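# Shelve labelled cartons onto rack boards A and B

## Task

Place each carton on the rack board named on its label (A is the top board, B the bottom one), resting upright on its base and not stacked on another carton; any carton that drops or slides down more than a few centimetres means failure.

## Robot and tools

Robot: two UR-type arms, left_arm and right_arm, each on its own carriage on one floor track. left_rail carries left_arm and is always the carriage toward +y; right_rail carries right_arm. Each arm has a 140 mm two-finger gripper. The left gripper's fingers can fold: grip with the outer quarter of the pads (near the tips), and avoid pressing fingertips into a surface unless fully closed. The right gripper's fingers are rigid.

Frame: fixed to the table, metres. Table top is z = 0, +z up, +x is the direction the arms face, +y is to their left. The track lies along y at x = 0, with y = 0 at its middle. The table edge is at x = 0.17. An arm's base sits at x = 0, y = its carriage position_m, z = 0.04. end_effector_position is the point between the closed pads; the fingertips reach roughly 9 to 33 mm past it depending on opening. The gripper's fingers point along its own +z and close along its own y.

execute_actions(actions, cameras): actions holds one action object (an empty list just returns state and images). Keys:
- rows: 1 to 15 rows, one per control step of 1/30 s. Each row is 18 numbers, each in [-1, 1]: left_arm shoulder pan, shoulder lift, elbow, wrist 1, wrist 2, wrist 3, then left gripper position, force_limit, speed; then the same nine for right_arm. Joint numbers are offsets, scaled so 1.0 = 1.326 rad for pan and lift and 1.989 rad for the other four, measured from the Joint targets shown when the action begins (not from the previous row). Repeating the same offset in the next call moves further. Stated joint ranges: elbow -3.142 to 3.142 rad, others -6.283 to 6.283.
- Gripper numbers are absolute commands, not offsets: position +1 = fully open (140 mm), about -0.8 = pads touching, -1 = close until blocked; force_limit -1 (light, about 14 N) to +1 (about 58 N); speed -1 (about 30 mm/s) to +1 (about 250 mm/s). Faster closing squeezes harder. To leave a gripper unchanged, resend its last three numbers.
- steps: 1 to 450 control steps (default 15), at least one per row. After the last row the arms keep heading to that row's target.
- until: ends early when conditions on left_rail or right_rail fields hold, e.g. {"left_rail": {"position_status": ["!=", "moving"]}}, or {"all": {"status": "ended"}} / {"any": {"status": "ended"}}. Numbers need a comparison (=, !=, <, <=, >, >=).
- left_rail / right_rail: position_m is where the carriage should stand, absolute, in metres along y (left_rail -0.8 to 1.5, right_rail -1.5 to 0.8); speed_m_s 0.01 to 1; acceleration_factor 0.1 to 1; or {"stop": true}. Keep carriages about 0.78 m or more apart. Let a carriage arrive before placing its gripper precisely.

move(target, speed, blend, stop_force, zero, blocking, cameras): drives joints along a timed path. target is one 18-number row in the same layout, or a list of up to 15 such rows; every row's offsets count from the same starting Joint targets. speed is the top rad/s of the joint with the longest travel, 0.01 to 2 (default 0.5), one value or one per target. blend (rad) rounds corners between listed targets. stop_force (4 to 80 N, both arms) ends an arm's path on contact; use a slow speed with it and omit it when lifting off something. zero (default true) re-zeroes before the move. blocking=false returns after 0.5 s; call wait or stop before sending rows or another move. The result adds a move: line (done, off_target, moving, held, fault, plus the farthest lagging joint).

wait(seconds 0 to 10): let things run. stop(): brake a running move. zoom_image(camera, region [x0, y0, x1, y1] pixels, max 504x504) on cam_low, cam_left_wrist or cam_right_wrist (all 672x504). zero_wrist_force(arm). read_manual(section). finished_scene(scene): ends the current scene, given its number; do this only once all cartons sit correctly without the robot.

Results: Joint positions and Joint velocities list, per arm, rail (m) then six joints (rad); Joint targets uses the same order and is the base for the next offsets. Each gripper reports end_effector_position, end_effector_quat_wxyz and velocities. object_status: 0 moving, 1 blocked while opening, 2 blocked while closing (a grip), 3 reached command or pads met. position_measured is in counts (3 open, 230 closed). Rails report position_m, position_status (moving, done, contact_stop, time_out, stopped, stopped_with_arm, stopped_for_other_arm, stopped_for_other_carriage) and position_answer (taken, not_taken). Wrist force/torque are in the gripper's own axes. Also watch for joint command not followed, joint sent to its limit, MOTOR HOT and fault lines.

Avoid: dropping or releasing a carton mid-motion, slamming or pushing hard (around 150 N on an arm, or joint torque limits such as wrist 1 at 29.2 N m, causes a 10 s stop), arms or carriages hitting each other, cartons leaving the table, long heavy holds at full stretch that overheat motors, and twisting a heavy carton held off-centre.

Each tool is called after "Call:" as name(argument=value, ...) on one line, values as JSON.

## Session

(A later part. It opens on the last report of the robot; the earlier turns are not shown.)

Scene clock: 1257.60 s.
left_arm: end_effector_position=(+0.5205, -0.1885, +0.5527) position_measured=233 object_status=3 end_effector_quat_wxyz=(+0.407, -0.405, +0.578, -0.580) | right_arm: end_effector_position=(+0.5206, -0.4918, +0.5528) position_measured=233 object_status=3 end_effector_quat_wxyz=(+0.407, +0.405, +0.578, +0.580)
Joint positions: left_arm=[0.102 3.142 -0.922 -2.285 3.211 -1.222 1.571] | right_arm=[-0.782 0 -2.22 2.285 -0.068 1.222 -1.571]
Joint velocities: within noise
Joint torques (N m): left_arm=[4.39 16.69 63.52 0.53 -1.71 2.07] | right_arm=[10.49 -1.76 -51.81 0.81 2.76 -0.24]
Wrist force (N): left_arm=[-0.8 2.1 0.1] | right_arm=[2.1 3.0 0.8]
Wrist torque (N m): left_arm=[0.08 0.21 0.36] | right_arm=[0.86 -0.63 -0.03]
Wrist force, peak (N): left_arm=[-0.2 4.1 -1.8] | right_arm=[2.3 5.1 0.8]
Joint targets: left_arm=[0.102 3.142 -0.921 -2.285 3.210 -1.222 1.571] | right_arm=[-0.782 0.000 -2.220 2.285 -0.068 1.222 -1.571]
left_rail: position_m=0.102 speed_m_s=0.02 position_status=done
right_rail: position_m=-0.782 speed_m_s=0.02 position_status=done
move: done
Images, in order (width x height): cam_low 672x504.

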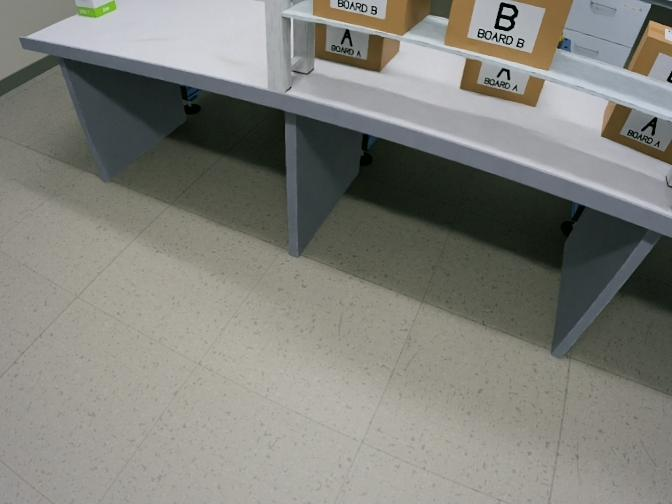

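Call:
execute_actions(actions=[{"left_rail":{"position_m":0.70,"speed_m_s":0.5,"acceleration_factor":0.5},"steps":150,"until":{"all":{"status":"ended"}}}], cameras=[])

Call:
move(target=[0,-0.0130,0.1357,-0.5287,-0.1754,-0.7898,-1,0,0,0,0,0,0,0,0,-1,0,0], speed=0.8, cameras=["cam_left_wrist"])

Scene clock: 1267.50 s.
left_arm: end_effector_position=(+0.5204, +0.4095, +0.5528) position_measured=233 object_status=3 end_effector_quat_wxyz=(+0.407, -0.405, +0.578, -0.580) end_effector_velocity=(+0.000, +0.001, +0.000) end_effector_angular_velocity=(+0.000, +0.001, +0.001) | right_arm: end_effector_position=(+0.5206, -0.4918, +0.5530) position_measured=233 object_status=3 end_effector_quat_wxyz=(+0.407, +0.405, +0.578, +0.580)
Joint positions: left_arm=[0.7 3.142 -0.921 -2.285 3.21 -1.222 1.571] | right_arm=[-0.782 0 -2.22 2.285 -0.068 1.222 -1.571]
Joint velocities: left_arm=[0.001 0.001 -0.001 0.001 -0.001 0 0] | right_arm=[within noise]
Joint torques (N m): left_arm=[-2.69 16.43 53.51 1.87 -1.67 2.12] | right_arm=[9.73 -5.08 -41.77 -0.94 2.67 -0.14]
Wrist force (N): left_arm=[-0.9 2.1 -0.3] | right_arm=[2.4 2.9 1.0]
Wrist torque (N m): left_arm=[0.10 0.21 0.36] | right_arm=[0.82 -0.71 -0.03]
Wrist force, peak (N): left_arm=[-1.6 2.3 -0.3] | right_arm=[2.5 3.2 1.1]
Joint targets: left_arm=[0.700 3.142 -0.921 -2.285 3.210 -1.222 1.571] | right_arm=[-0.782 0.000 -2.220 2.285 -0.068 1.222 -1.571]
Tool commands: left_gripper/position=-1.0 left_gripper/force_limit=+0.0 left_gripper/speed=+0.0 right_gripper/position=-1.0 right_gripper/force_limit=+0.0 right_gripper/speed=+0.0
left_rail: position_m=0.700 speed_m_s=0.50 position_status=done
right_rail: position_m=-0.782 speed_m_s=0.02 position_status=done
No camera images: "cameras" was empty.

Scene clock: 1270.17 s.
left_arm: end_effector_position=(+0.3525, +0.5259, +0.4944) position_measured=233 object_status=3 end_effector_quat_wxyz=(+0.000, +0.926, +0.000, +0.378) | right_arm: end_effector_position=(+0.5206, -0.4918, +0.5530) position_measured=233 object_status=3 end_effector_quat_wxyz=(+0.407, +0.405, +0.578, +0.580)
Joint positions: left_arm=[0.7 3.142 -0.939 -2.015 2.159 -1.57 0] | right_arm=[-0.782 0 -2.22 2.285 -0.068 1.222 -1.571]
Joint velocities: within noise
Joint torques (N m): left_arm=[-6.68 -29.42 58.32 -3.9 -2.46 -3.1] | right_arm=[10.03 -2.11 -37.6 -1.31 2.81 -0.24]
Wrist force (N): left_arm=[-0.5 0.3 -0.2] | right_arm=[2.1 2.9 0.8]
Wrist torque (N m): left_arm=[-0.07 -0.02 0.18] | right_arm=[0.82 -0.65 -0.03]
Wrist force, peak (N): left_arm=[-1.7 2.0 -0.6] | right_arm=[2.4 3.1 1.1]
Joint targets: left_arm=[0.700 3.142 -0.939 -2.015 2.159 -1.570 0.000] | right_arm=[-0.782 0.000 -2.220 2.285 -0.068 1.222 -1.571]
left_rail: position_m=0.700 speed_m_s=0.50 position_status=done
right_rail: position_m=-0.782 speed_m_s=0.02 position_status=done
move: done
camera_calibration:
cam_left_wrist: T_world_to_cam=[[-0.014328, -0.99983, 0.0116049, 0.53408], [-0.908617, 0.00817439, -0.417551, 0.518633], [0.417385, -0.016527, -0.908579, 0.493566], [0, 0, 0, 1]] pos_world=[0.272884, 0.537907, 0.658801]
Images, in order (width x height): cam_left_wrist 672x504.

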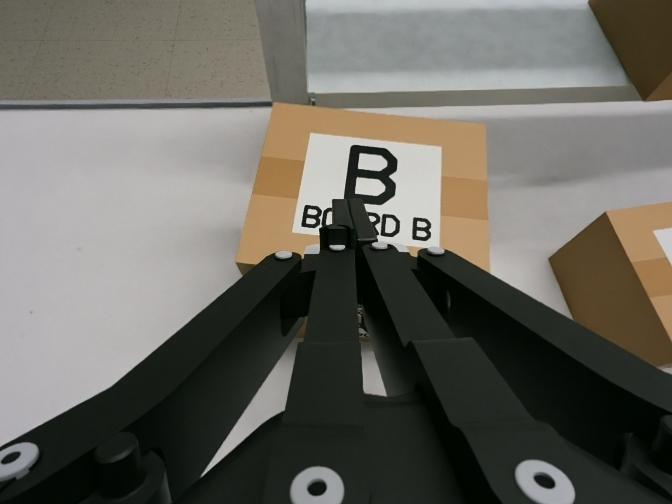

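Call:
execute_actions(actions=[{"left_rail":{"position_m":0.38},"steps":150,"until":{"all":{"status":"ended"}}}], cameras=["cam_left_wrist"])

Scene clock: 1289.07 s.
left_arm: end_effector_position=(+0.3525, +0.2059, +0.4944) position_measured=233 object_status=3 end_effector_quat_wxyz=(+0.000, +0.926, +0.000, +0.378) end_effector_velocity=(+0.000, -0.001, +0.000) end_effector_angular_velocity=(+0.000, +0.001, +0.000) | right_arm: end_effector_position=(+0.5206, -0.4918, +0.5529) position_measured=233 object_status=3 end_effector_quat_wxyz=(+0.407, +0.405, +0.578, +0.580)
Joint positions: left_arm=[0.38 3.142 -0.939 -2.015 2.159 -1.57 0] | right_arm=[-0.782 0 -2.22 2.285 -0.068 1.222 -1.571]
Joint velocities: left_arm=[-0.001 0.001 0 0 -0.001 0.001 0.001] | right_arm=[within noise]
Joint torques (N m): left_arm=[-13.97 -28.17 51.15 -2.07 -1.39 -2.49] | right_arm=[11.07 -2.89 -38.03 -2.65 2.66 -0.31]
Wrist force (N): left_arm=[-0.8 0.5 0.0] | right_arm=[2.0 2.8 1.0]
Wrist torque (N m): left_arm=[-0.04 0.03 0.19] | right_arm=[0.83 -0.62 -0.03]
Wrist force, peak (N): left_arm=[-0.8 1.4 -0.1] | right_arm=[2.4 3.2 1.0]
Joint targets: left_arm=[0.380 3.142 -0.939 -2.015 2.159 -1.570 0.000] | right_arm=[-0.782 0.000 -2.220 2.285 -0.068 1.222 -1.571]
Tool commands: left_gripper/position=-1.0 left_gripper/force_limit=+0.0 left_gripper/speed=+0.0 right_gripper/position=-1.0 right_gripper/force_limit=+0.0 right_gripper/speed=+0.0
left_rail: position_m=0.380 speed_m_s=0.50 position_status=done
right_rail: position_m=-0.782 speed_m_s=0.02 position_status=done
camera_calibration:
cam_left_wrist: T_world_to_cam=[[-0.0141766, -0.999831, 0.0117042, 0.214101], [-0.908653, 0.00799672, -0.417476, 0.521236], [0.417312, -0.0165534, -0.908612, 0.488346], [0, 0, 0, 1]] pos_world=[0.272864, 0.217981, 0.658815]
Images, in order (width x height): cam_left_wrist 672x504.

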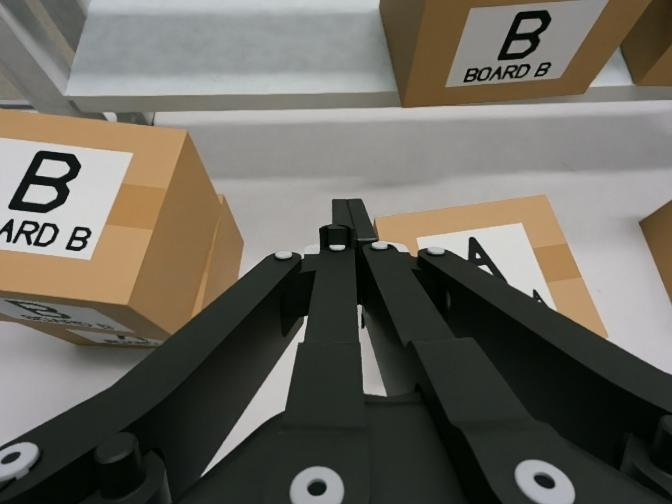

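Call:
execute_actions(actions=[{"left_rail":{"position_m":0.975},"steps":150,"until":{"all":{"status":"ended"}}}], cameras=[])

Call:
execute_actions(actions=[{"right_rail":{"position_m":0.025,"speed_m_s":0.5,"acceleration_factor":0.4},"steps":150,"until":{"all":{"status":"ended"}}}], cameras=[])

Call:
move(target=[[0,0.0423,-0.1878,0.5595,0.1750,0.7898,-1,0,0,0,-0.0887,0.0636,-0.0029,0,0,-1,0,0],[0,-0.2814,-0.3819,0.9694,0.1750,0.7898,-1,0,0,0,0.2210,0.2688,-0.4147,0,0,-1,0,0]], speed=0.5, cameras=["cam_left_wrist","cam_right_wrist"])

Scene clock: 1312.43 s.
left_arm: end_effector_position=(+0.3525, +0.8008, +0.4944) position_measured=233 object_status=3 end_effector_quat_wxyz=(+0.000, +0.926, +0.000, +0.378) end_effector_velocity=(+0.001, +0.001, +0.000) end_effector_angular_velocity=(+0.001, -0.001, -0.001) | right_arm: end_effector_position=(+0.5206, -0.4918, +0.5529) position_measured=233 object_status=3 end_effector_quat_wxyz=(+0.407, +0.405, +0.578, +0.580)
Joint positions: left_arm=[0.975 3.142 -0.939 -2.015 2.159 -1.57 0] | right_arm=[-0.782 0 -2.22 2.285 -0.068 1.222 -1.571]
Joint velocities: left_arm=[0.001 0 -0.001 0 0.001 0 0.001] | right_arm=[within noise]
Joint torques (N m): left_arm=[-11.63 -22.85 43.75 -0.14 -0.85 -2.31] | right_arm=[9.93 0.17 -38.49 -4.16 2.67 -0.23]
Wrist force (N): left_arm=[-0.4 0.4 -0.2] | right_arm=[2.2 3.0 1.1]
Wrist torque (N m): left_arm=[-0.05 -0.05 0.18] | right_arm=[0.84 -0.66 -0.03]
Wrist force, peak (N): left_arm=[-0.4 1.9 0.0] | right_arm=[2.4 3.3 0.9]
Joint targets: left_arm=[0.975 3.142 -0.939 -2.015 2.159 -1.570 0.000] | right_arm=[-0.782 0.000 -2.220 2.285 -0.068 1.222 -1.571]
Tool commands: left_gripper/position=-1.0 left_gripper/force_limit=+0.0 left_gripper/speed=+0.0 right_gripper/position=-1.0 right_gripper/force_limit=+0.0 right_gripper/speed=+0.0
left_rail: position_m=0.975 speed_m_s=0.50 position_status=done
right_rail: position_m=-0.782 speed_m_s=0.02 position_status=done
No camera images: "cameras" was empty.

Scene clock: 1316.17 s.
left_arm: end_effector_position=(+0.3525, +0.8009, +0.4944) position_measured=233 object_status=3 end_effector_quat_wxyz=(+0.000, +0.926, +0.000, +0.378) | right_arm: end_effector_position=(+0.5206, +0.3152, +0.5529) position_measured=233 object_status=3 end_effector_quat_wxyz=(+0.407, +0.405, +0.578, +0.580) end_effector_velocity=(+0.000, +0.000, +0.001) end_effector_angular_velocity=(+0.001, -0.001, -0.001)
Joint positions: left_arm=[0.975 3.142 -0.939 -2.015 2.159 -1.57 0] | right_arm=[0.025 0 -2.22 2.285 -0.068 1.222 -1.571]
Joint velocities: left_arm=[within noise] | right_arm=[0.001 -0.001 0 0 -0.001 0 0.001]
Joint torques (N m): left_arm=[-13.56 -23.46 37.99 0.39 -0.32 -2.42] | right_arm=[10.31 -0.44 -38.01 -5 2.5 -0.54]
Wrist force (N): left_arm=[-0.4 0.3 -0.3] | right_arm=[2.4 2.9 0.5]
Wrist torque (N m): left_arm=[-0.07 -0.04 0.18] | right_arm=[0.82 -0.70 -0.03]
Wrist force, peak (N): left_arm=[-0.7 0.6 -0.4] | right_arm=[2.8 3.1 1.2]
Joint targets: left_arm=[0.975 3.142 -0.939 -2.015 2.159 -1.570 0.000] | right_arm=[0.025 0.000 -2.220 2.285 -0.068 1.222 -1.571]
Tool commands: left_gripper/position=-1.0 left_gripper/force_limit=+0.0 left_gripper/speed=+0.0 right_gripper/position=-1.0 right_gripper/force_limit=+0.0 right_gripper/speed=+0.0
left_rail: position_m=0.975 speed_m_s=0.50 position_status=done
right_rail: position_m=0.025 speed_m_s=0.50 position_status=done
No camera images: "cameras" was empty.

Scene clock: 1321.67 s.
left_arm: end_effector_position=(+0.4981, +0.6848, +0.2299) position_measured=233 object_status=3 end_effector_quat_wxyz=(+0.406, -0.406, +0.579, -0.579) | right_arm: end_effector_position=(+0.4653, +0.3153, +0.2303) position_measured=233 object_status=3 end_effector_quat_wxyz=(+0.406, +0.406, +0.579, +0.579)
Joint positions: left_arm=[0.975 3.142 -1.312 -2.775 4.087 -1.222 1.571] | right_arm=[0.025 0 -1.927 2.819 -0.893 1.222 -1.571]
Joint velocities: within noise
Joint torques (N m): left_arm=[-4.06 -13.24 20.89 6.92 1.91 2.51] | right_arm=[8.68 11.1 -20.86 -7.18 2.39 -0.54]
Wrist force (N): left_arm=[-1.0 1.7 -0.4] | right_arm=[2.4 2.9 1.4]
Wrist torque (N m): left_arm=[0.01 0.26 0.37] | right_arm=[0.85 -0.67 0.05]
Wrist force, peak (N): left_arm=[-3.3 0.5 -2.5] | right_arm=[2.9 5.0 -0.3]
Joint targets: left_arm=[0.975 3.142 -1.312 -2.775 4.087 -1.222 1.571] | right_arm=[0.025 0.000 -1.927 2.819 -0.893 1.222 -1.571]
left_rail: position_m=0.975 speed_m_s=0.50 position_status=done
right_rail: position_m=0.025 speed_m_s=0.50 position_status=done
move: done
camera_calibration:
cam_left_wrist: T_world_to_cam=[[-0.0162702, 0.00811502, -0.999835, 0.241433], [0.00310588, 0.999963, 0.00806552, -0.69198], [0.999863, -0.00297414, -0.0162948, -0.309447], [0, 0, 0, 1]] pos_world=[0.315482, 0.689074, 0.241932]
cam_right_wrist: T_world_to_cam=[[-0.00507432, -0.0252853, 0.999667, -0.212923], [0.0330201, -0.999139, -0.0251044, 0.307188], [0.999442, 0.0328818, 0.00590488, -0.300724], [0, 0, 0, 1]] pos_world=[0.289333, 0.311428, 0.222339]
Images, in order (width x height): cam_left_wrist 672x504, cam_right_wrist 672x504.

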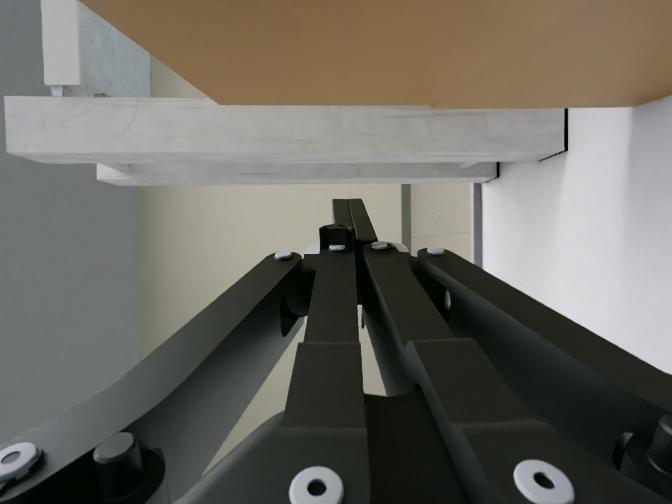

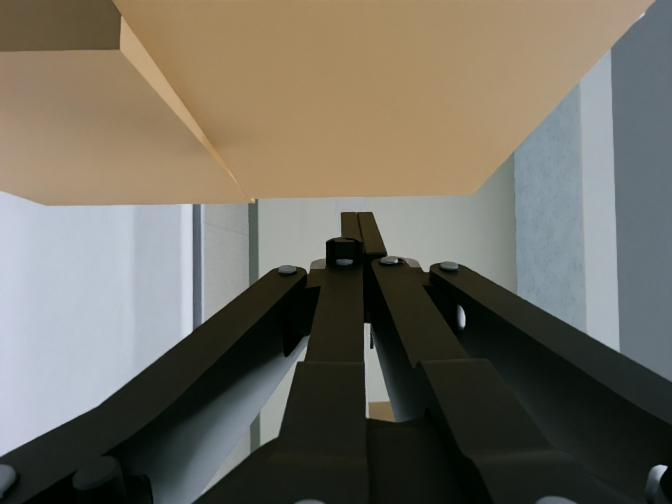

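Call:
move(target=[0,0.0348,0.0070,-0.0302,0,0,-1,0,0,0,-0.0373,-0.0077,0.0326,0,0,-1,0,0], speed=0.1, cameras=[])

Call:
execute_actions(actions=[{"left_rail":{"position_m":0.936,"speed_m_s":0.03},"right_rail":{"position_m":0.064,"speed_m_s":0.03},"steps":150,"until":{"all":{"status":"ended"}}}], cameras=[])

Scene clock: 1332.60 s.
left_arm: end_effector_position=(+0.4981, +0.6848, +0.2429) position_measured=233 object_status=3 end_effector_quat_wxyz=(+0.406, -0.406, +0.579, -0.579) | right_arm: end_effector_position=(+0.4652, +0.3153, +0.2431) position_measured=233 object_status=3 end_effector_quat_wxyz=(+0.406, +0.406, +0.579, +0.579) end_effector_velocity=(+0.000, -0.001, +0.002) end_effector_angular_velocity=(+0.001, -0.002, -0.003)
Joint positions: left_arm=[0.975 3.142 -1.266 -2.761 4.027 -1.222 1.571] | right_arm=[0.025 0 -1.976 2.804 -0.828 1.222 -1.571]
Joint velocities: left_arm=[within noise] | right_arm=[0 -0.001 -0.005 0 0.002 0.002 0.001]
Joint torques (N m): left_arm=[4.92 27.61 46.52 0.21 1.44 2.86] | right_arm=[9.73 -9.97 -37.97 0.53 2.27 -0.49]
Wrist force (N): left_arm=[-0.8 1.7 -0.2] | right_arm=[2.2 3.2 0.8]
Wrist torque (N m): left_arm=[0.02 0.23 0.36] | right_arm=[0.96 -0.64 0.00]
Wrist force, peak (N): left_arm=[-0.5 2.4 -0.2] | right_arm=[2.2 3.7 1.2]
Joint targets: left_arm=[0.975 3.142 -1.266 -2.761 4.027 -1.222 1.571] | right_arm=[0.025 0.000 -1.976 2.804 -0.828 1.222 -1.571]
left_rail: position_m=0.975 speed_m_s=0.50 position_status=done
right_rail: position_m=0.025 speed_m_s=0.50 position_status=done
move: done
No camera images: "cameras" was empty.

Scene clock: 1334.27 s.
left_arm: end_effector_position=(+0.4981, +0.6457, +0.2429) position_measured=233 object_status=3 end_effector_quat_wxyz=(+0.406, -0.406, +0.579, -0.579) | right_arm: end_effector_position=(+0.4652, +0.3542, +0.2431) position_measured=233 object_status=3 end_effector_quat_wxyz=(+0.406, +0.406, +0.579, +0.579)
Joint positions: left_arm=[0.936 3.142 -1.266 -2.761 4.027 -1.222 1.571] | right_arm=[0.064 0 -1.976 2.804 -0.828 1.222 -1.571]
Joint velocities: within noise
Joint torques (N m): left_arm=[10.17 27.37 43.27 0.33 1.02 2.7] | right_arm=[7.65 -7.29 -35.81 0.14 0.76 -0.53]
Wrist force (N): left_arm=[-0.8 2.1 -0.2] | right_arm=[-1.8 2.9 -0.3]
Wrist torque (N m): left_arm=[0.09 0.23 0.36] | right_arm=[0.97 -0.68 0.01]
Wrist force, peak (N): left_arm=[-1.9 2.0 -0.6] | right_arm=[-4.1 3.9 -2.1]
Joint targets: left_arm=[0.936 3.142 -1.266 -2.761 4.027 -1.222 1.571] | right_arm=[0.064 0.000 -1.976 2.804 -0.828 1.222 -1.571]
Tool commands: left_gripper/position=-1.0 left_gripper/force_limit=+0.0 left_gripper/speed=+0.0 right_gripper/position=-1.0 right_gripper/force_limit=+0.0 right_gripper/speed=+0.0
left_rail: position_m=0.936 speed_m_s=0.03 position_status=done
right_rail: position_m=0.064 speed_m_s=0.03 position_status=done
No camera images: "cameras" was empty.

Right contact. Advance left.

Call:
execute_actions(actions=[{"left_rail":{"position_m":0.930,"speed_m_s":0.015},"steps":100,"until":{"all":{"status":"ended"}}}], cameras=[])

Call:
execute_actions(actions=[{"left_rail":{"position_m":0.927,"speed_m_s":0.015},"steps":100,"until":{"all":{"status":"ended"}}}], cameras=["cam_left_wrist","cam_right_wrist"])

Scene clock: 1339.53 s.
left_arm: end_effector_position=(+0.4981, +0.6397, +0.2429) position_measured=233 object_status=3 end_effector_quat_wxyz=(+0.406, -0.406, +0.579, -0.579) | right_arm: end_effector_position=(+0.4652, +0.3543, +0.2431) position_measured=233 object_status=3 end_effector_quat_wxyz=(+0.406, +0.406, +0.579, +0.579)
Joint positions: left_arm=[0.93 3.142 -1.266 -2.761 4.027 -1.222 1.571] | right_arm=[0.064 0 -1.976 2.804 -0.828 1.222 -1.571]
Joint velocities: within noise
Joint torques (N m): left_arm=[8.42 26.29 37.16 1.26 1.09 2.65] | right_arm=[6.21 -2.54 -29.63 -0.18 -4.33 -0.48]
Wrist force (N): left_arm=[-0.8 2.0 -0.3] | right_arm=[-1.9 4.2 -1.2]
Wrist torque (N m): left_arm=[0.08 0.22 0.36] | right_arm=[0.98 -0.69 0.01]
Wrist force, peak (N): left_arm=[-1.6 2.0 -0.4] | right_arm=[-2.0 4.4 -1.3]
Joint targets: left_arm=[0.930 3.142 -1.266 -2.761 4.027 -1.222 1.571] | right_arm=[0.064 0.000 -1.976 2.804 -0.828 1.222 -1.571]
Tool commands: left_gripper/position=-1.0 left_gripper/force_limit=+0.0 left_gripper/speed=+0.0 right_gripper/position=-1.0 right_gripper/force_limit=+0.0 right_gripper/speed=+0.0
left_rail: position_m=0.930 speed_m_s=0.01 position_status=done
right_rail: position_m=0.064 speed_m_s=0.03 position_status=done
No camera images: "cameras" was empty.

Scene clock: 1340.03 s.
left_arm: end_effector_position=(+0.4981, +0.6367, +0.2429) position_measured=233 object_status=3 end_effector_quat_wxyz=(+0.406, -0.406, +0.579, -0.579) | right_arm: end_effector_position=(+0.4652, +0.3543, +0.2431) position_measured=233 object_status=3 end_effector_quat_wxyz=(+0.406, +0.406, +0.579, +0.579)
Joint positions: left_arm=[0.927 3.142 -1.266 -2.761 4.027 -1.222 1.571] | right_arm=[0.064 0 -1.976 2.804 -0.828 1.222 -1.571]
Joint velocities: within noise
Joint torques (N m): left_arm=[10.12 28.27 35.49 0.95 0.15 2.64] | right_arm=[7.98 -0.93 -28.46 -0.46 -4.16 -0.52]
Wrist force (N): left_arm=[-0.8 1.8 -0.2] | right_arm=[-2.1 3.3 -1.1]
Wrist torque (N m): left_arm=[0.02 0.22 0.36] | right_arm=[0.92 -0.67 0.01]
Wrist force, peak (N): left_arm=[-1.5 2.0 -0.2] | right_arm=[-1.8 4.4 -1.3]
Joint targets: left_arm=[0.927 3.142 -1.266 -2.761 4.027 -1.222 1.571] | right_arm=[0.064 0.000 -1.976 2.804 -0.828 1.222 -1.571]
Tool commands: left_gripper/position=-1.0 left_gripper/force_limit=+0.0 left_gripper/speed=+0.0 right_gripper/position=-1.0 right_gripper/force_limit=+0.0 right_gripper/speed=+0.0
left_rail: position_m=0.927 speed_m_s=0.01 position_status=done
right_rail: position_m=0.064 speed_m_s=0.03 position_status=done
camera_calibration:
cam_left_wrist: T_world_to_cam=[[-0.0162964, 0.00811501, -0.999834, 0.25483], [0.00310138, 0.999963, 0.00806551, -0.644032], [0.999862, -0.00296943, -0.0163209, -0.309397], [0, 0, 0, 1]] pos_world=[0.315505, 0.641022, 0.254932]
cam_right_wrist: T_world_to_cam=[[-0.00498957, -0.0252853, 0.999668, -0.224776], [0.0330183, -0.999139, -0.0251071, 0.346482], [0.999442, 0.0328821, 0.00582015, -0.301945], [0, 0, 0, 1]] pos_world=[0.289215, 0.350429, 0.235158]
Images, in order (width x height): cam_left_wrist 672x504, cam_right_wrist 672x504.

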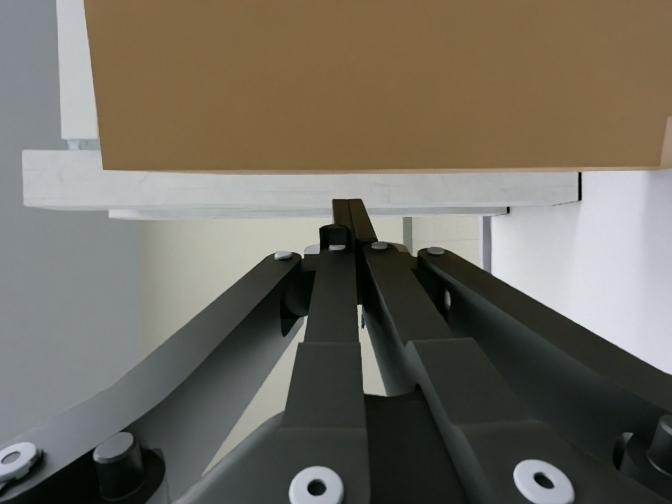

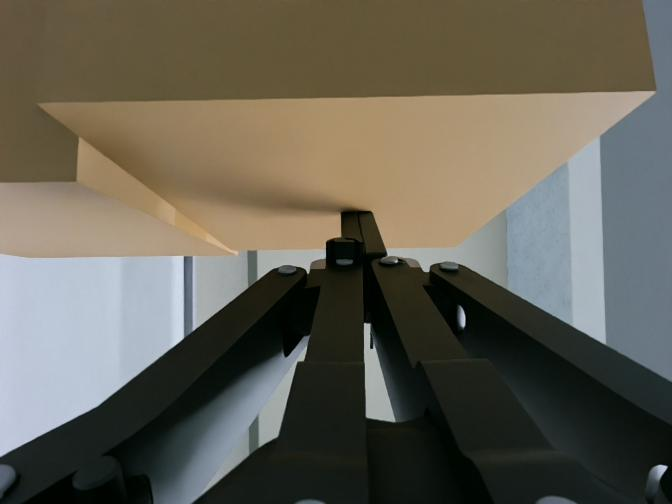

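Call:
execute_actions(actions=[{"left_rail":{"position_m":0.918,"speed_m_s":0.015},"steps":100,"until":{"all":{"status":"ended"}}}], cameras=[])

Call:
execute_actions(actions=[{"left_rail":{"position_m":0.914,"speed_m_s":0.015},"steps":100,"until":{"all":{"status":"ended"}}}], cameras=[])

Scene clock: 1346.80 s.
left_arm: end_effector_position=(+0.4981, +0.6277, +0.2429) position_measured=233 object_status=3 end_effector_quat_wxyz=(+0.406, -0.406, +0.579, -0.579) | right_arm: end_effector_position=(+0.4652, +0.3543, +0.2431) position_measured=233 object_status=3 end_effector_quat_wxyz=(+0.406, +0.406, +0.579, +0.579)
Joint positions: left_arm=[0.918 3.142 -1.266 -2.761 4.027 -1.222 1.571] | right_arm=[0.064 0 -1.976 2.804 -0.828 1.222 -1.571]
Joint velocities: within noise
Joint torques (N m): left_arm=[8.48 26.13 29.11 1.45 -0.51 2.57] | right_arm=[6.54 4.85 -23.91 -1.45 -4.22 -0.87]
Wrist force (N): left_arm=[-0.7 2.0 -0.4] | right_arm=[-2.0 3.2 -0.7]
Wrist torque (N m): left_arm=[0.04 0.20 0.36] | right_arm=[0.96 -0.73 0.01]
Wrist force, peak (N): left_arm=[-0.9 2.4 0.1] | right_arm=[-1.9 4.5 -1.2]
Joint targets: left_arm=[0.918 3.142 -1.266 -2.761 4.027 -1.222 1.571] | right_arm=[0.064 0.000 -1.976 2.804 -0.828 1.222 -1.571]
Tool commands: left_gripper/position=-1.0 left_gripper/force_limit=+0.0 left_gripper/speed=+0.0 right_gripper/position=-1.0 right_gripper/force_limit=+0.0 right_gripper/speed=+0.0
left_rail: position_m=0.918 speed_m_s=0.01 position_status=done
right_rail: position_m=0.064 speed_m_s=0.03 position_status=done
No camera images: "cameras" was empty.

Scene clock: 1347.37 s.
left_arm: end_effector_position=(+0.4981, +0.6237, +0.2429) position_measured=233 object_status=3 end_effector_quat_wxyz=(+0.406, -0.406, +0.579, -0.579) | right_arm: end_effector_position=(+0.4652, +0.3543, +0.2431) position_measured=233 object_status=3 end_effector_quat_wxyz=(+0.406, +0.406, +0.579, +0.579)
Joint positions: left_arm=[0.914 3.142 -1.266 -2.761 4.027 -1.222 1.571] | right_arm=[0.064 0 -1.976 2.804 -0.828 1.222 -1.571]
Joint velocities: within noise
Joint torques (N m): left_arm=[8.44 27.17 26.68 2.06 -0.01 2.9] | right_arm=[5.14 5.16 -24.42 -1.43 -4.07 -0.77]
Wrist force (N): left_arm=[-3.2 1.3 -2.3] | right_arm=[-1.9 4.1 -0.9]
Wrist torque (N m): left_arm=[0.07 0.10 0.37] | right_arm=[0.96 -0.72 0.01]
Wrist force, peak (N): left_arm=[-3.5 1.7 -2.3] | right_arm=[-1.7 4.5 -1.0]
Joint targets: left_arm=[0.914 3.142 -1.266 -2.761 4.027 -1.222 1.571] | right_arm=[0.064 0.000 -1.976 2.804 -0.828 1.222 -1.571]
Tool commands: left_gripper/position=-1.0 left_gripper/force_limit=+0.0 left_gripper/speed=+0.0 right_gripper/position=-1.0 right_gripper/force_limit=+0.0 right_gripper/speed=+0.0
left_rail: position_m=0.914 speed_m_s=0.01 position_status=done
right_rail: position_m=0.064 speed_m_s=0.03 position_status=done
No camera images: "cameras" was empty.

Call:
execute_actions(actions=[{"left_rail":{"position_m":0.9125,"speed_m_s":0.01},"right_rail":{"position_m":0.0645,"speed_m_s":0.01},"steps":100,"until":{"all":{"status":"ended"}}}], cameras=[])

Call:
move(target=[0,0.0363,-0.0112,-0.0130,0,0,-1,0,0,0,0.0397,-0.0107,-0.0158,0,0,-1,0,0], speed=0.08, cameras=["cam_left_wrist","cam_right_wrist"])

Scene clock: 1356.03 s.
left_arm: end_effector_position=(+0.4981, +0.6224, +0.2429) position_measured=233 object_status=3 end_effector_quat_wxyz=(+0.406, -0.406, +0.579, -0.579) | right_arm: end_effector_position=(+0.4652, +0.3547, +0.2431) position_measured=233 object_status=3 end_effector_quat_wxyz=(+0.406, +0.406, +0.579, +0.579)
Joint positions: left_arm=[0.913 3.142 -1.266 -2.761 4.027 -1.223 1.571] | right_arm=[0.064 0 -1.976 2.804 -0.828 1.222 -1.571]
Joint velocities: within noise
Joint torques (N m): left_arm=[0.46 25.6 24.5 2.64 4.25 2.34] | right_arm=[4.76 8.9 -24.96 -2.05 -4.32 -0.69]
Wrist force (N): left_arm=[-18.3 0.9 -5.8] | right_arm=[-9.9 5.1 -6.4]
Wrist torque (N m): left_arm=[0.07 -0.38 0.37] | right_arm=[0.98 -0.88 0.02]
Wrist force, peak (N): left_arm=[-18.3 0.9 -5.8] | right_arm=[-9.9 5.1 -6.4]
Joint targets: left_arm=[0.912 3.142 -1.266 -2.761 4.027 -1.222 1.571] | right_arm=[0.065 0.000 -1.976 2.804 -0.828 1.222 -1.571]
Tool commands: left_gripper/position=-1.0 left_gripper/force_limit=+0.0 left_gripper/speed=+0.0 right_gripper/position=-1.0 right_gripper/force_limit=+0.0 right_gripper/speed=+0.0
left_rail: position_m=0.913 position_m_goal=0.912 speed_m_s=0.01 position_status=done
right_rail: position_m=0.064 position_m_goal=0.065 speed_m_s=0.01 position_status=done
No camera images: "cameras" was empty.

Scene clock: 1357.10 s.
left_arm: end_effector_position=(+0.4816, +0.6223, +0.2429) position_measured=233 object_status=3 end_effector_quat_wxyz=(+0.406, -0.406, +0.579, -0.579) | right_arm: end_effector_position=(+0.4817, +0.3548, +0.2432) position_measured=233 object_status=3 end_effector_quat_wxyz=(+0.406, +0.406, +0.579, +0.579)
Joint positions: left_arm=[0.912 3.142 -1.218 -2.783 4.001 -1.222 1.571] | right_arm=[0.064 0 -1.924 2.783 -0.859 1.222 -1.571]
Joint velocities: within noise
Joint torques (N m): left_arm=[-19.11 24.21 23.9 0.4 15.41 2.74] | right_arm=[3.1 11.18 -36.82 -6.54 -4.55 -0.84]
Wrist force (N): left_arm=[-29.1 1.8 -9.4] | right_arm=[-26.5 5.2 -10.4]
Wrist torque (N m): left_arm=[0.00 -0.80 0.37] | right_arm=[0.72 -1.28 0.07]
Wrist force, peak (N): left_arm=[-29.5 2.8 -9.4] | right_arm=[-26.5 5.2 -10.4]
Joint targets: left_arm=[0.912 3.142 -1.218 -2.783 4.001 -1.222 1.571] | right_arm=[0.065 0.000 -1.924 2.783 -0.860 1.222 -1.571]
left_rail: position_m=0.912 speed_m_s=0.01 position_status=done
right_rail: position_m=0.064 position_m_goal=0.065 speed_m_s=0.01 position_status=done
move: done
camera_calibration:
cam_left_wrist: T_world_to_cam=[[-0.0162885, 0.0081138, -0.999834, 0.254653], [0.0030282, 0.999963, 0.00806551, -0.629511], [0.999863, -0.00289633, -0.0163125, -0.292982], [0, 0, 0, 1]] pos_world=[0.298996, 0.626573, 0.254909]
cam_right_wrist: T_world_to_cam=[[-0.00506534, -0.0252855, 0.999667, -0.224693], [0.0330203, -0.999139, -0.0251048, 0.346413], [0.999442, 0.0328821, 0.00589591, -0.318485], [0, 0, 0, 1]] pos_world=[0.305731, 0.350906, 0.235193]
Images, in order (width x height): cam_left_wrist 672x504, cam_right_wrist 672x504.

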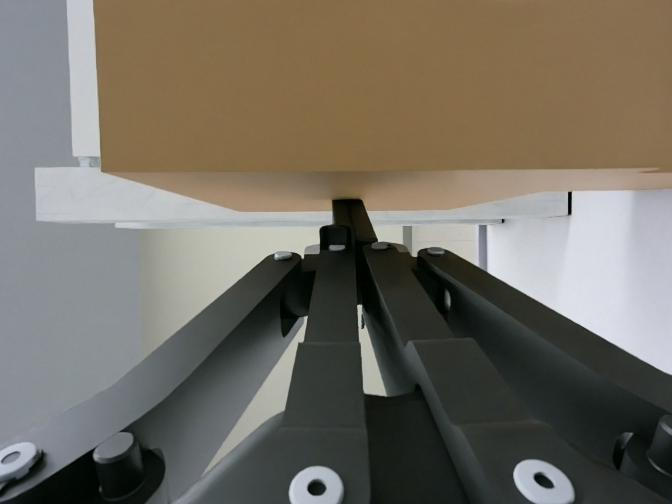

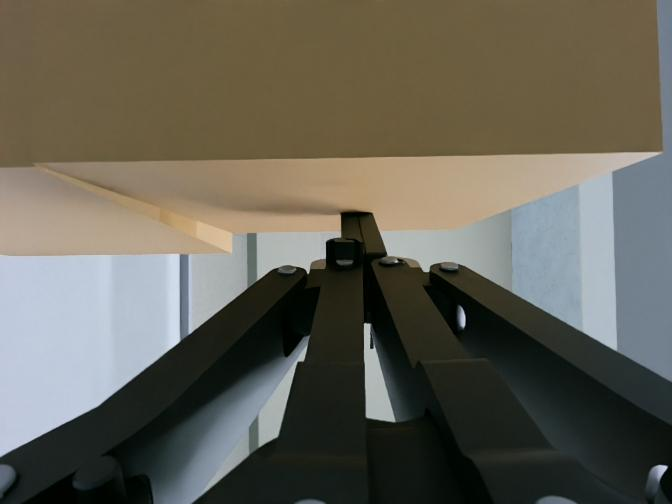

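Call:
execute_actions(actions=[{"left_rail":{"position_m":0.9112,"speed_m_s":0.01},"right_rail":{"position_m":0.0657,"speed_m_s":0.01},"steps":100,"until":{"all":{"status":"ended"}}}], cameras=[])

Scene clock: 1369.60 s.
left_arm: end_effector_position=(+0.4815, +0.6210, +0.2429) position_measured=233 object_status=3 end_effector_quat_wxyz=(+0.406, -0.406, +0.579, -0.579) | right_arm: end_effector_position=(+0.4818, +0.3559, +0.2432) position_measured=233 object_status=3 end_effector_quat_wxyz=(+0.406, +0.406, +0.579, +0.579)
Joint positions: left_arm=[0.911 3.142 -1.218 -2.783 4.001 -1.222 1.571] | right_arm=[0.066 0 -1.924 2.783 -0.86 1.222 -1.571]
Joint velocities: within noise
Joint torques (N m): left_arm=[-28.6 23.39 25.76 0.12 15.86 2.81] | right_arm=[9.08 11.05 -33.14 -6.06 -9.46 -0.83]
Wrist force (N): left_arm=[-47.7 -0.9 -19.5] | right_arm=[-41.9 5.1 -15.3]
Wrist torque (N m): left_arm=[0.13 -1.33 0.34] | right_arm=[0.81 -1.64 0.06]
Wrist force, peak (N): left_arm=[-47.7 -0.9 -19.5] | right_arm=[-41.9 5.1 -15.3]
Joint targets: left_arm=[0.911 3.142 -1.218 -2.783 4.001 -1.222 1.571] | right_arm=[0.066 0.000 -1.924 2.783 -0.860 1.222 -1.571]
Tool commands: left_gripper/position=-1.0 left_gripper/force_limit=+0.0 left_gripper/speed=+0.0 right_gripper/position=-1.0 right_gripper/force_limit=+0.0 right_gripper/speed=+0.0
left_rail: position_m=0.911 speed_m_s=0.01 position_status=done
right_rail: position_m=0.066 speed_m_s=0.01 position_status=done
No camera images: "cameras" was empty.

Call:
move(target=[[0,0.1233,0.0363,-0.1185,0,0,-1,0,0,0,-0.1233,-0.0363,0.1185,0,0,-1,0,0],[0,0.1994,0.0759,-0.2089,0,0,-1,0,0,0,-0.1994,-0.0759,0.2089,0,0,-1,0,0]], speed=0.1, blend=0.02, cameras=["cam_left_wrist","cam_right_wrist"])

Scene clock: 1380.83 s.
left_arm: end_effector_position=(+0.4816, +0.6210, +0.3548) position_measured=233 object_status=3 end_effector_quat_wxyz=(+0.406, -0.406, +0.579, -0.579) | right_arm: end_effector_position=(+0.4818, +0.3560, +0.3552) position_measured=233 object_status=3 end_effector_quat_wxyz=(+0.406, +0.406, +0.579, +0.579)
Joint positions: left_arm=[0.911 3.142 -0.953 -2.632 3.586 -1.222 1.571] | right_arm=[0.066 0 -2.188 2.632 -0.444 1.222 -1.571]
Joint velocities: within noise
Joint torques (N m): left_arm=[-31.08 19.33 67.32 1.92 16.02 2.46] | right_arm=[33.51 -8.36 -53.88 -1.08 -22.78 -1.06]
Wrist force (N): left_arm=[-46.0 11.8 -15.7] | right_arm=[-43.7 -4.6 -13.8]
Wrist torque (N m): left_arm=[-0.18 -1.39 0.48] | right_arm=[1.13 -1.80 -0.01]
Wrist force, peak (N): left_arm=[-48.4 -0.3 -19.6] | right_arm=[-44.1 -4.8 -13.9]
Joint targets: left_arm=[0.911 3.142 -0.953 -2.632 3.585 -1.222 1.571] | right_arm=[0.066 0.000 -2.188 2.632 -0.444 1.222 -1.571]
left_rail: position_m=0.911 speed_m_s=0.01 position_status=done
right_rail: position_m=0.066 speed_m_s=0.01 position_status=done
move: done
camera_calibration:
cam_left_wrist: T_world_to_cam=[[-0.0164458, 0.00811465, -0.999832, 0.366633], [0.00310112, 0.999963, 0.0080647, -0.629122], [0.99986, -0.00296797, -0.0164703, -0.291033], [0, 0, 0, 1]] pos_world=[0.298973, 0.62526, 0.366851]
cam_right_wrist: T_world_to_cam=[[-0.0049052, -0.0252852, 0.999668, -0.336683], [0.0330158, -0.999139, -0.0251098, 0.350442], [0.999443, 0.0328817, 0.00573579, -0.319192], [0, 0, 0, 1]] pos_world=[0.305793, 0.352123, 0.347202]
Images, in order (width x height): cam_left_wrist 672x504, cam_right_wrist 672x504.

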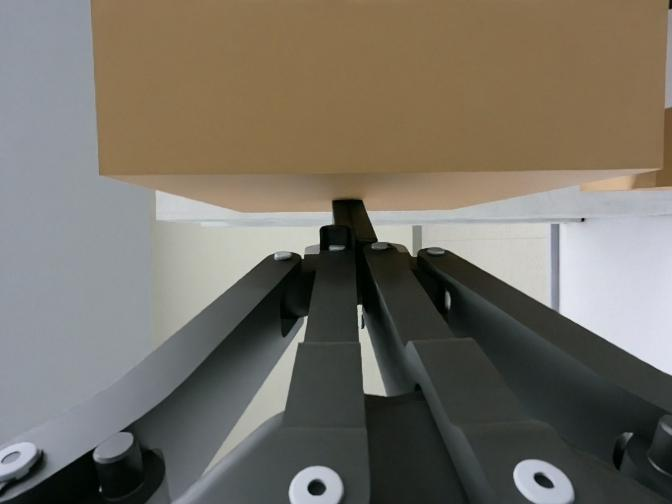

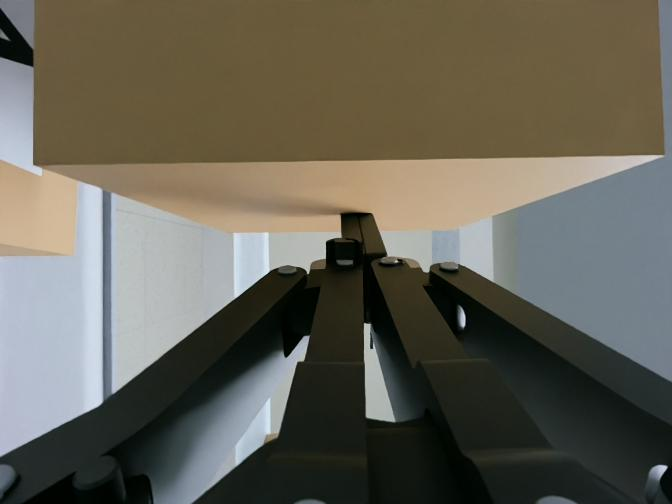

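Call:
execute_actions(actions=[{"left_rail":{"position_m":0.8602,"speed_m_s":0.06,"acceleration_factor":0.2},"right_rail":{"position_m":0.0157,"speed_m_s":0.06,"acceleration_factor":0.2},"steps":120,"until":{"all":{"status":"ended"}}}], cameras=[])

Call:
execute_actions(actions=[{"left_rail":{"position_m":0.8102},"right_rail":{"position_m":-0.0343},"steps":120,"until":{"all":{"status":"ended"}}}], cameras=[])

Call:
execute_actions(actions=[{"left_rail":{"position_m":0.7602},"right_rail":{"position_m":-0.0843},"steps":120,"until":{"all":{"status":"ended"}}}], cameras=["cam_left_wrist","cam_right_wrist"])

Scene clock: 1391.93 s.
left_arm: end_effector_position=(+0.4816, +0.5700, +0.3549) position_measured=233 object_status=3 end_effector_quat_wxyz=(+0.406, -0.406, +0.579, -0.579) | right_arm: end_effector_position=(+0.4818, +0.3060, +0.3552) position_measured=233 object_status=3 end_effector_quat_wxyz=(+0.406, +0.406, +0.579, +0.579)
Joint positions: left_arm=[0.86 3.142 -0.953 -2.632 3.585 -1.222 1.571] | right_arm=[0.016 0 -2.188 2.632 -0.444 1.222 -1.571]
Joint velocities: within noise
Joint torques (N m): left_arm=[-30.13 17.79 61.41 3.31 16.04 2.31] | right_arm=[33.17 -4.96 -46.36 -2.41 -22.96 -1.03]
Wrist force (N): left_arm=[-53.4 11.6 -18.6] | right_arm=[-51.4 -4.6 -16.0]
Wrist torque (N m): left_arm=[-0.18 -1.64 0.47] | right_arm=[1.08 -1.97 -0.01]
Wrist force, peak (N): left_arm=[-53.5 12.0 -18.4] | right_arm=[-51.5 -3.4 -16.5]
Joint targets: left_arm=[0.860 3.142 -0.953 -2.632 3.585 -1.222 1.571] | right_arm=[0.016 0.000 -2.188 2.632 -0.444 1.222 -1.571]
Tool commands: left_gripper/position=-1.0 left_gripper/force_limit=+0.0 left_gripper/speed=+0.0 right_gripper/position=-1.0 right_gripper/force_limit=+0.0 right_gripper/speed=+0.0
left_rail: position_m=0.860 speed_m_s=0.06 position_status=done
right_rail: position_m=0.016 speed_m_s=0.06 position_status=done
No camera images: "cameras" was empty.

Scene clock: 1393.43 s.
left_arm: end_effector_position=(+0.4816, +0.5200, +0.3549) position_measured=233 object_status=3 end_effector_quat_wxyz=(+0.406, -0.406, +0.579, -0.579) | right_arm: end_effector_position=(+0.4818, +0.2560, +0.3552) position_measured=233 object_status=3 end_effector_quat_wxyz=(+0.406, +0.406, +0.579, +0.579)
Joint positions: left_arm=[0.81 3.142 -0.953 -2.632 3.585 -1.222 1.571] | right_arm=[-0.034 0 -2.188 2.632 -0.444 1.222 -1.571]
Joint velocities: within noise
Joint torques (N m): left_arm=[-31.63 20.16 59.26 3.9 15.8 2.55] | right_arm=[33.77 -4.96 -44.61 -2.74 -22.93 -1.12]
Wrist force (N): left_arm=[-53.3 11.0 -18.6] | right_arm=[-51.1 -3.7 -16.3]
Wrist torque (N m): left_arm=[-0.19 -1.61 0.47] | right_arm=[1.15 -1.96 -0.02]
Wrist force, peak (N): left_arm=[-54.0 11.9 -18.6] | right_arm=[-52.0 -4.7 -16.3]
Joint targets: left_arm=[0.810 3.142 -0.953 -2.632 3.585 -1.222 1.571] | right_arm=[-0.034 0.000 -2.188 2.632 -0.444 1.222 -1.571]
Tool commands: left_gripper/position=-1.0 left_gripper/force_limit=+0.0 left_gripper/speed=+0.0 right_gripper/position=-1.0 right_gripper/force_limit=+0.0 right_gripper/speed=+0.0
left_rail: position_m=0.810 speed_m_s=0.06 position_status=done
right_rail: position_m=-0.034 speed_m_s=0.06 position_status=done
No camera images: "cameras" was empty.

Scene clock: 1394.93 s.
left_arm: end_effector_position=(+0.4816, +0.4700, +0.3549) position_measured=233 object_status=3 end_effector_quat_wxyz=(+0.406, -0.406, +0.579, -0.579) | right_arm: end_effector_position=(+0.4818, +0.2060, +0.3552) position_measured=233 object_status=3 end_effector_quat_wxyz=(+0.406, +0.406, +0.579, +0.579)
Joint positions: left_arm=[0.76 3.142 -0.953 -2.632 3.585 -1.222 1.571] | right_arm=[-0.084 0 -2.188 2.632 -0.444 1.222 -1.571]
Joint velocities: within noise
Joint torques (N m): left_arm=[-29.16 18.98 55.43 4.14 15.9 2.47] | right_arm=[33.42 -3.15 -42.26 -3.25 -23.1 -0.98]
Wrist force (N): left_arm=[-53.3 10.6 -18.8] | right_arm=[-51.1 -3.3 -16.6]
Wrist torque (N m): left_arm=[-0.20 -1.62 0.47] | right_arm=[1.19 -1.95 -0.02]
Wrist force, peak (N): left_arm=[-54.0 11.9 -18.6] | right_arm=[-51.9 -4.1 -16.4]
Joint targets: left_arm=[0.760 3.142 -0.953 -2.632 3.585 -1.222 1.571] | right_arm=[-0.084 0.000 -2.188 2.632 -0.444 1.222 -1.571]
Tool commands: left_gripper/position=-1.0 left_gripper/force_limit=+0.0 left_gripper/speed=+0.0 right_gripper/position=-1.0 right_gripper/force_limit=+0.0 right_gripper/speed=+0.0
left_rail: position_m=0.760 speed_m_s=0.06 position_status=done
right_rail: position_m=-0.084 speed_m_s=0.06 position_status=done
camera_calibration:
cam_left_wrist: T_world_to_cam=[[-0.0164298, 0.00811477, -0.999832, 0.367916], [0.00310086, 0.999963, 0.00806487, -0.478172], [0.99986, -0.00296784, -0.0164544, -0.291483], [0, 0, 0, 1]] pos_world=[0.29897, 0.474303, 0.366915]
cam_right_wrist: T_world_to_cam=[[-0.00491926, -0.0252853, 0.999668, -0.340532], [0.0330159, -0.999139, -0.0251095, 0.200605], [0.999443, 0.0328814, 0.00574984, -0.314263], [0, 0, 0, 1]] pos_world=[0.30579, 0.202155, 0.347263]
Images, in order (width x height): cam_left_wrist 672x504, cam_right_wrist 672x504.

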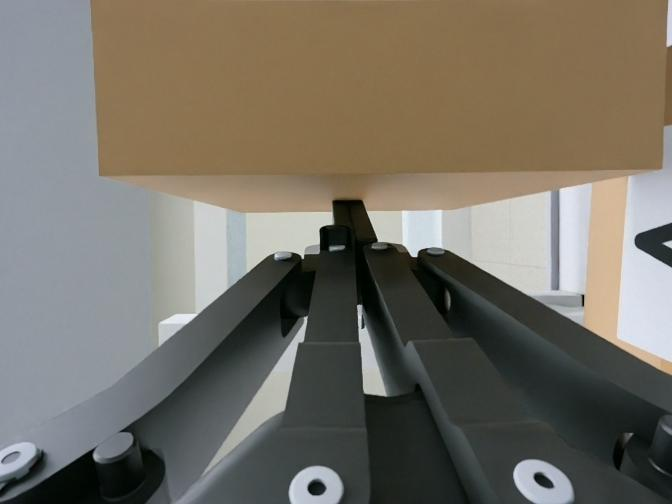

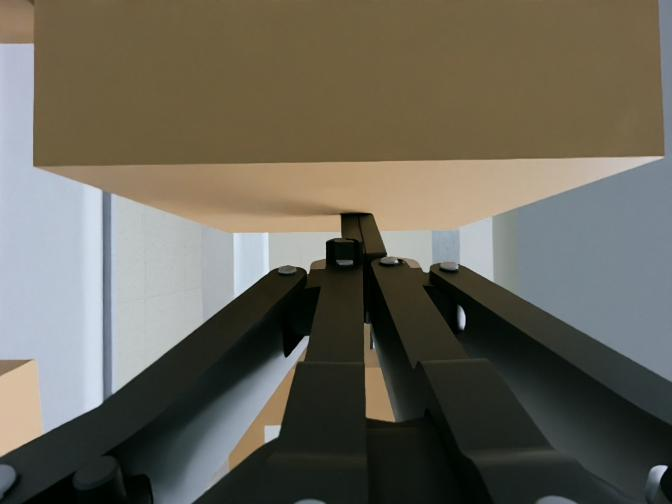

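Call:
move(target=[[0,-0.0947,0.0229,0.0403,0,0,-1,0,0,0,0.0947,-0.0229,-0.0403,0,0,-1,0,0],[0,-0.2060,0.0588,0.0785,0,0,-1,0,0,0,0.2060,-0.0588,-0.0785,0,0,-1,0,0],[0,-0.3028,0.0999,0.1020,0,0,-1,0,0,0,0.3028,-0.0999,-0.1020,0,0,-1,0,0]], speed=0.12, blend=0.01, cameras=["cam_left_wrist","cam_right_wrist"])

Scene clock: 1407.67 s.
left_arm: end_effector_position=(+0.6448, +0.4700, +0.3549) position_measured=233 object_status=3 end_effector_quat_wxyz=(+0.406, -0.406, +0.579, -0.579) | right_arm: end_effector_position=(+0.6451, +0.2059, +0.3552) position_measured=233 object_status=3 end_effector_quat_wxyz=(+0.406, +0.406, +0.579, +0.579)
Joint positions: left_arm=[0.76 3.142 -1.354 -2.434 3.788 -1.222 1.571] | right_arm=[-0.084 0 -1.787 2.433 -0.647 1.222 -1.571]
Joint velocities: within noise
Joint torques (N m): left_arm=[-31.2 10.47 62.39 10.95 15.93 2.54] | right_arm=[33.6 -13.33 -48.57 -10.28 -22.75 -1.01]
Wrist force (N): left_arm=[-47.8 11.1 -16.7] | right_arm=[-45.2 -4.2 -14.2]
Wrist torque (N m): left_arm=[-0.29 -1.41 0.48] | right_arm=[1.17 -1.88 -0.01]
Wrist force, peak (N): left_arm=[-53.7 12.1 -18.3] | right_arm=[-51.3 -4.2 -17.4]
Joint targets: left_arm=[0.760 3.142 -1.355 -2.434 3.788 -1.222 1.571] | right_arm=[-0.084 0.000 -1.787 2.433 -0.647 1.222 -1.571]
left_rail: position_m=0.760 speed_m_s=0.06 position_status=done
right_rail: position_m=-0.084 speed_m_s=0.06 position_status=done
move: done
camera_calibration:
cam_left_wrist: T_world_to_cam=[[-0.0163678, 0.00811469, -0.999833, 0.370593], [0.00310044, 0.999963, 0.00806498, -0.478698], [0.999861, -0.00296792, -0.0163923, -0.454769], [0, 0, 0, 1]] pos_world=[0.462256, 0.474323, 0.366937]
cam_right_wrist: T_world_to_cam=[[-0.00498388, -0.0252852, 0.999668, -0.339649], [0.0330179, -0.999139, -0.0251072, 0.195109], [0.999442, 0.0328818, 0.00581446, -0.477525], [0, 0, 0, 1]] pos_world=[0.469124, 0.202054, 0.347211]
Images, in order (width x height): cam_left_wrist 672x504, cam_right_wrist 672x504.

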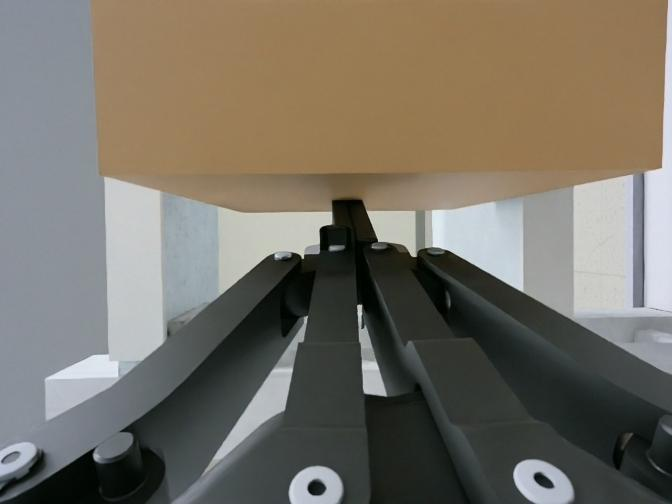

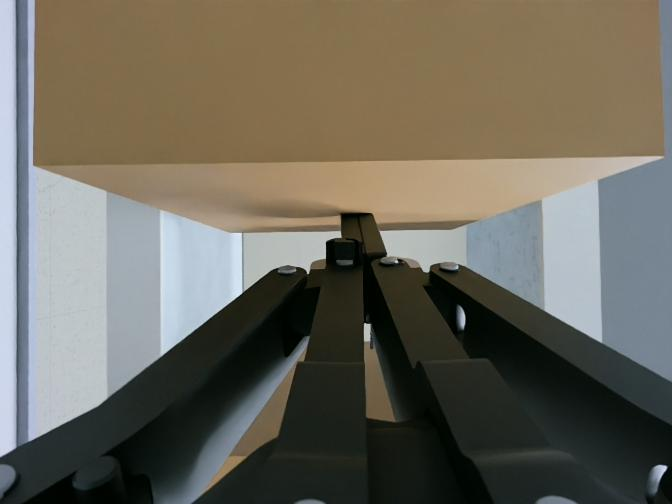

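Call:
move(target=[[0,-0.0855,0.0448,0.0122,0,0,-1,0,0,0,0.0855,-0.0448,-0.0122,0,0,-1,0,0],[0,-0.1627,0.0926,0.0158,0,0,-1,0,0,0,0.1627,-0.0926,-0.0158,0,0,-1,0,0]], speed=0.1, blend=0.01, cameras=["cam_low","cam_left_wrist","cam_right_wrist"])

Scene clock: 1417.10 s.
left_arm: end_effector_position=(+0.7649, +0.4701, +0.3549) position_measured=233 object_status=3 end_effector_quat_wxyz=(+0.406, -0.406, +0.579, -0.579) | right_arm: end_effector_position=(+0.7652, +0.2059, +0.3551) position_measured=233 object_status=3 end_effector_quat_wxyz=(+0.406, +0.406, +0.579, +0.579)
Joint positions: left_arm=[0.76 3.142 -1.57 -2.25 3.82 -1.222 1.571] | right_arm=[-0.084 0 -1.571 2.249 -0.678 1.222 -1.571]
Joint velocities: within noise
Joint torques (N m): left_arm=[-28.72 31.3 62.53 10.6 16.31 2.85] | right_arm=[32.67 -36.46 -48.21 -10.23 -22.56 -1.12]
Wrist force (N): left_arm=[-44.4 10.9 -15.4] | right_arm=[-41.9 -4.0 -13.1]
Wrist torque (N m): left_arm=[-0.26 -1.29 0.48] | right_arm=[1.13 -1.78 -0.06]
Wrist force, peak (N): left_arm=[-47.9 11.4 -16.6] | right_arm=[-45.6 -3.9 -14.8]
Joint targets: left_arm=[0.760 3.142 -1.570 -2.250 3.820 -1.222 1.571] | right_arm=[-0.084 0.000 -1.571 2.249 -0.678 1.222 -1.571]
left_rail: position_m=0.760 speed_m_s=0.06 position_status=done
right_rail: position_m=-0.084 speed_m_s=0.06 position_status=done
move: done
camera_calibration:
cam_left_wrist: T_world_to_cam=[[-0.0164978, 0.00811463, -0.999831, 0.372654], [0.0031015, 0.999963, 0.00806452, -0.479117], [0.999859, -0.00296793, -0.0165223, -0.574724], [0, 0, 0, 1]] pos_world=[0.582277, 0.474369, 0.366959]
cam_right_wrist: T_world_to_cam=[[-0.00485274, -0.0252852, 0.999668, -0.33911], [0.0330148, -0.999139, -0.0251116, 0.191105], [0.999443, 0.032882, 0.00568335, -0.597437], [0, 0, 0, 1]] pos_world=[0.589149, 0.202011, 0.347192]

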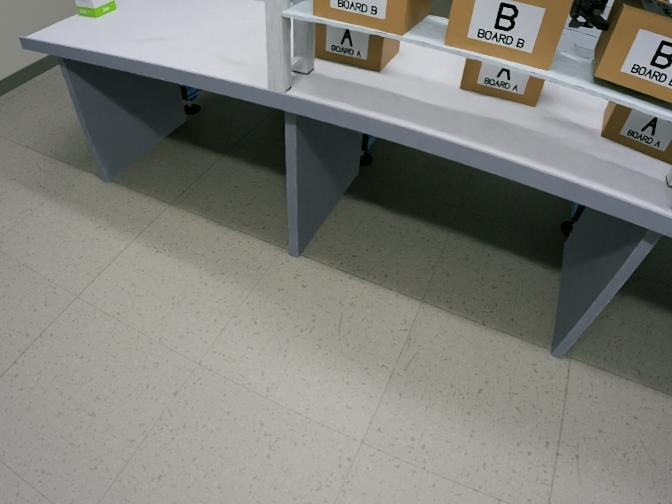

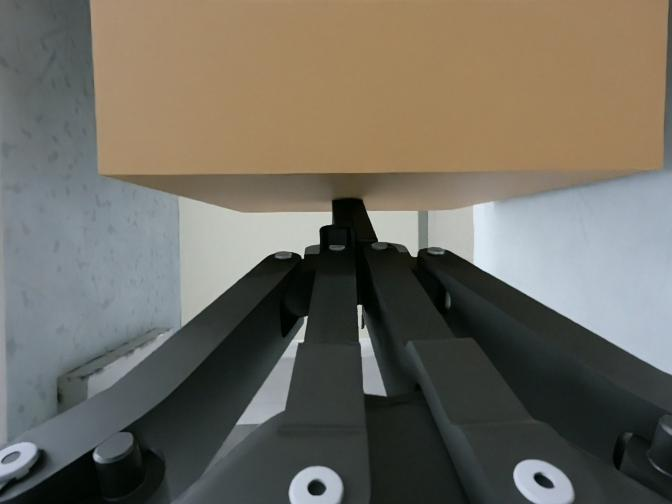

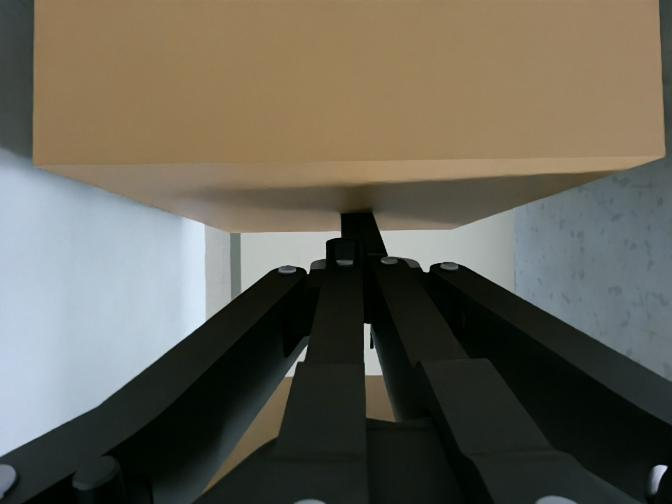

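Call:
execute_actions(actions=[], cameras=[])

Scene clock: 1449.07 s.
left_arm: end_effector_position=(+0.7650, +0.4701, +0.3549) position_measured=233 object_status=3 end_effector_quat_wxyz=(+0.406, -0.406, +0.579, -0.579) | right_arm: end_effector_position=(+0.7653, +0.2059, +0.3551) position_measured=233 object_status=3 end_effector_quat_wxyz=(+0.406, +0.406, +0.579, +0.579)
Joint positions: left_arm=[0.76 3.142 -1.57 -2.249 3.82 -1.222 1.571] | right_arm=[-0.084 0 -1.571 2.249 -0.678 1.222 -1.571]
Joint velocities: within noise
Joint torques (N m): left_arm=[-30.92 30.61 55.94 8.76 15.62 2.3] | right_arm=[32.28 -35.06 -42.67 -9.11 -22.46 -1.1]
Wrist force (N): left_arm=[-44.1 10.2 -15.4] | right_arm=[-42.0 -3.6 -13.5]
Wrist torque (N m): left_arm=[-0.29 -1.37 0.48] | right_arm=[1.10 -1.76 -0.06]
Wrist force, peak (N): left_arm=[-44.5 11.6 -15.3] | right_arm=[-42.5 -4.3 -13.1]
Joint targets: left_arm=[0.760 3.142 -1.570 -2.250 3.820 -1.222 1.571] | right_arm=[-0.084 0.000 -1.571 2.249 -0.678 1.222 -1.571]
Tool commands: left_gripper/position=-1.0 left_gripper/force_limit=+0.0 left_gripper/speed=+0.0 right_gripper/position=-1.0 right_gripper/force_limit=+0.0 right_gripper/speed=+0.0
left_rail: position_m=0.760 speed_m_s=0.06 position_status=done
right_rail: position_m=-0.084 speed_m_s=0.06 position_status=done
No camera images: "cameras" was empty.


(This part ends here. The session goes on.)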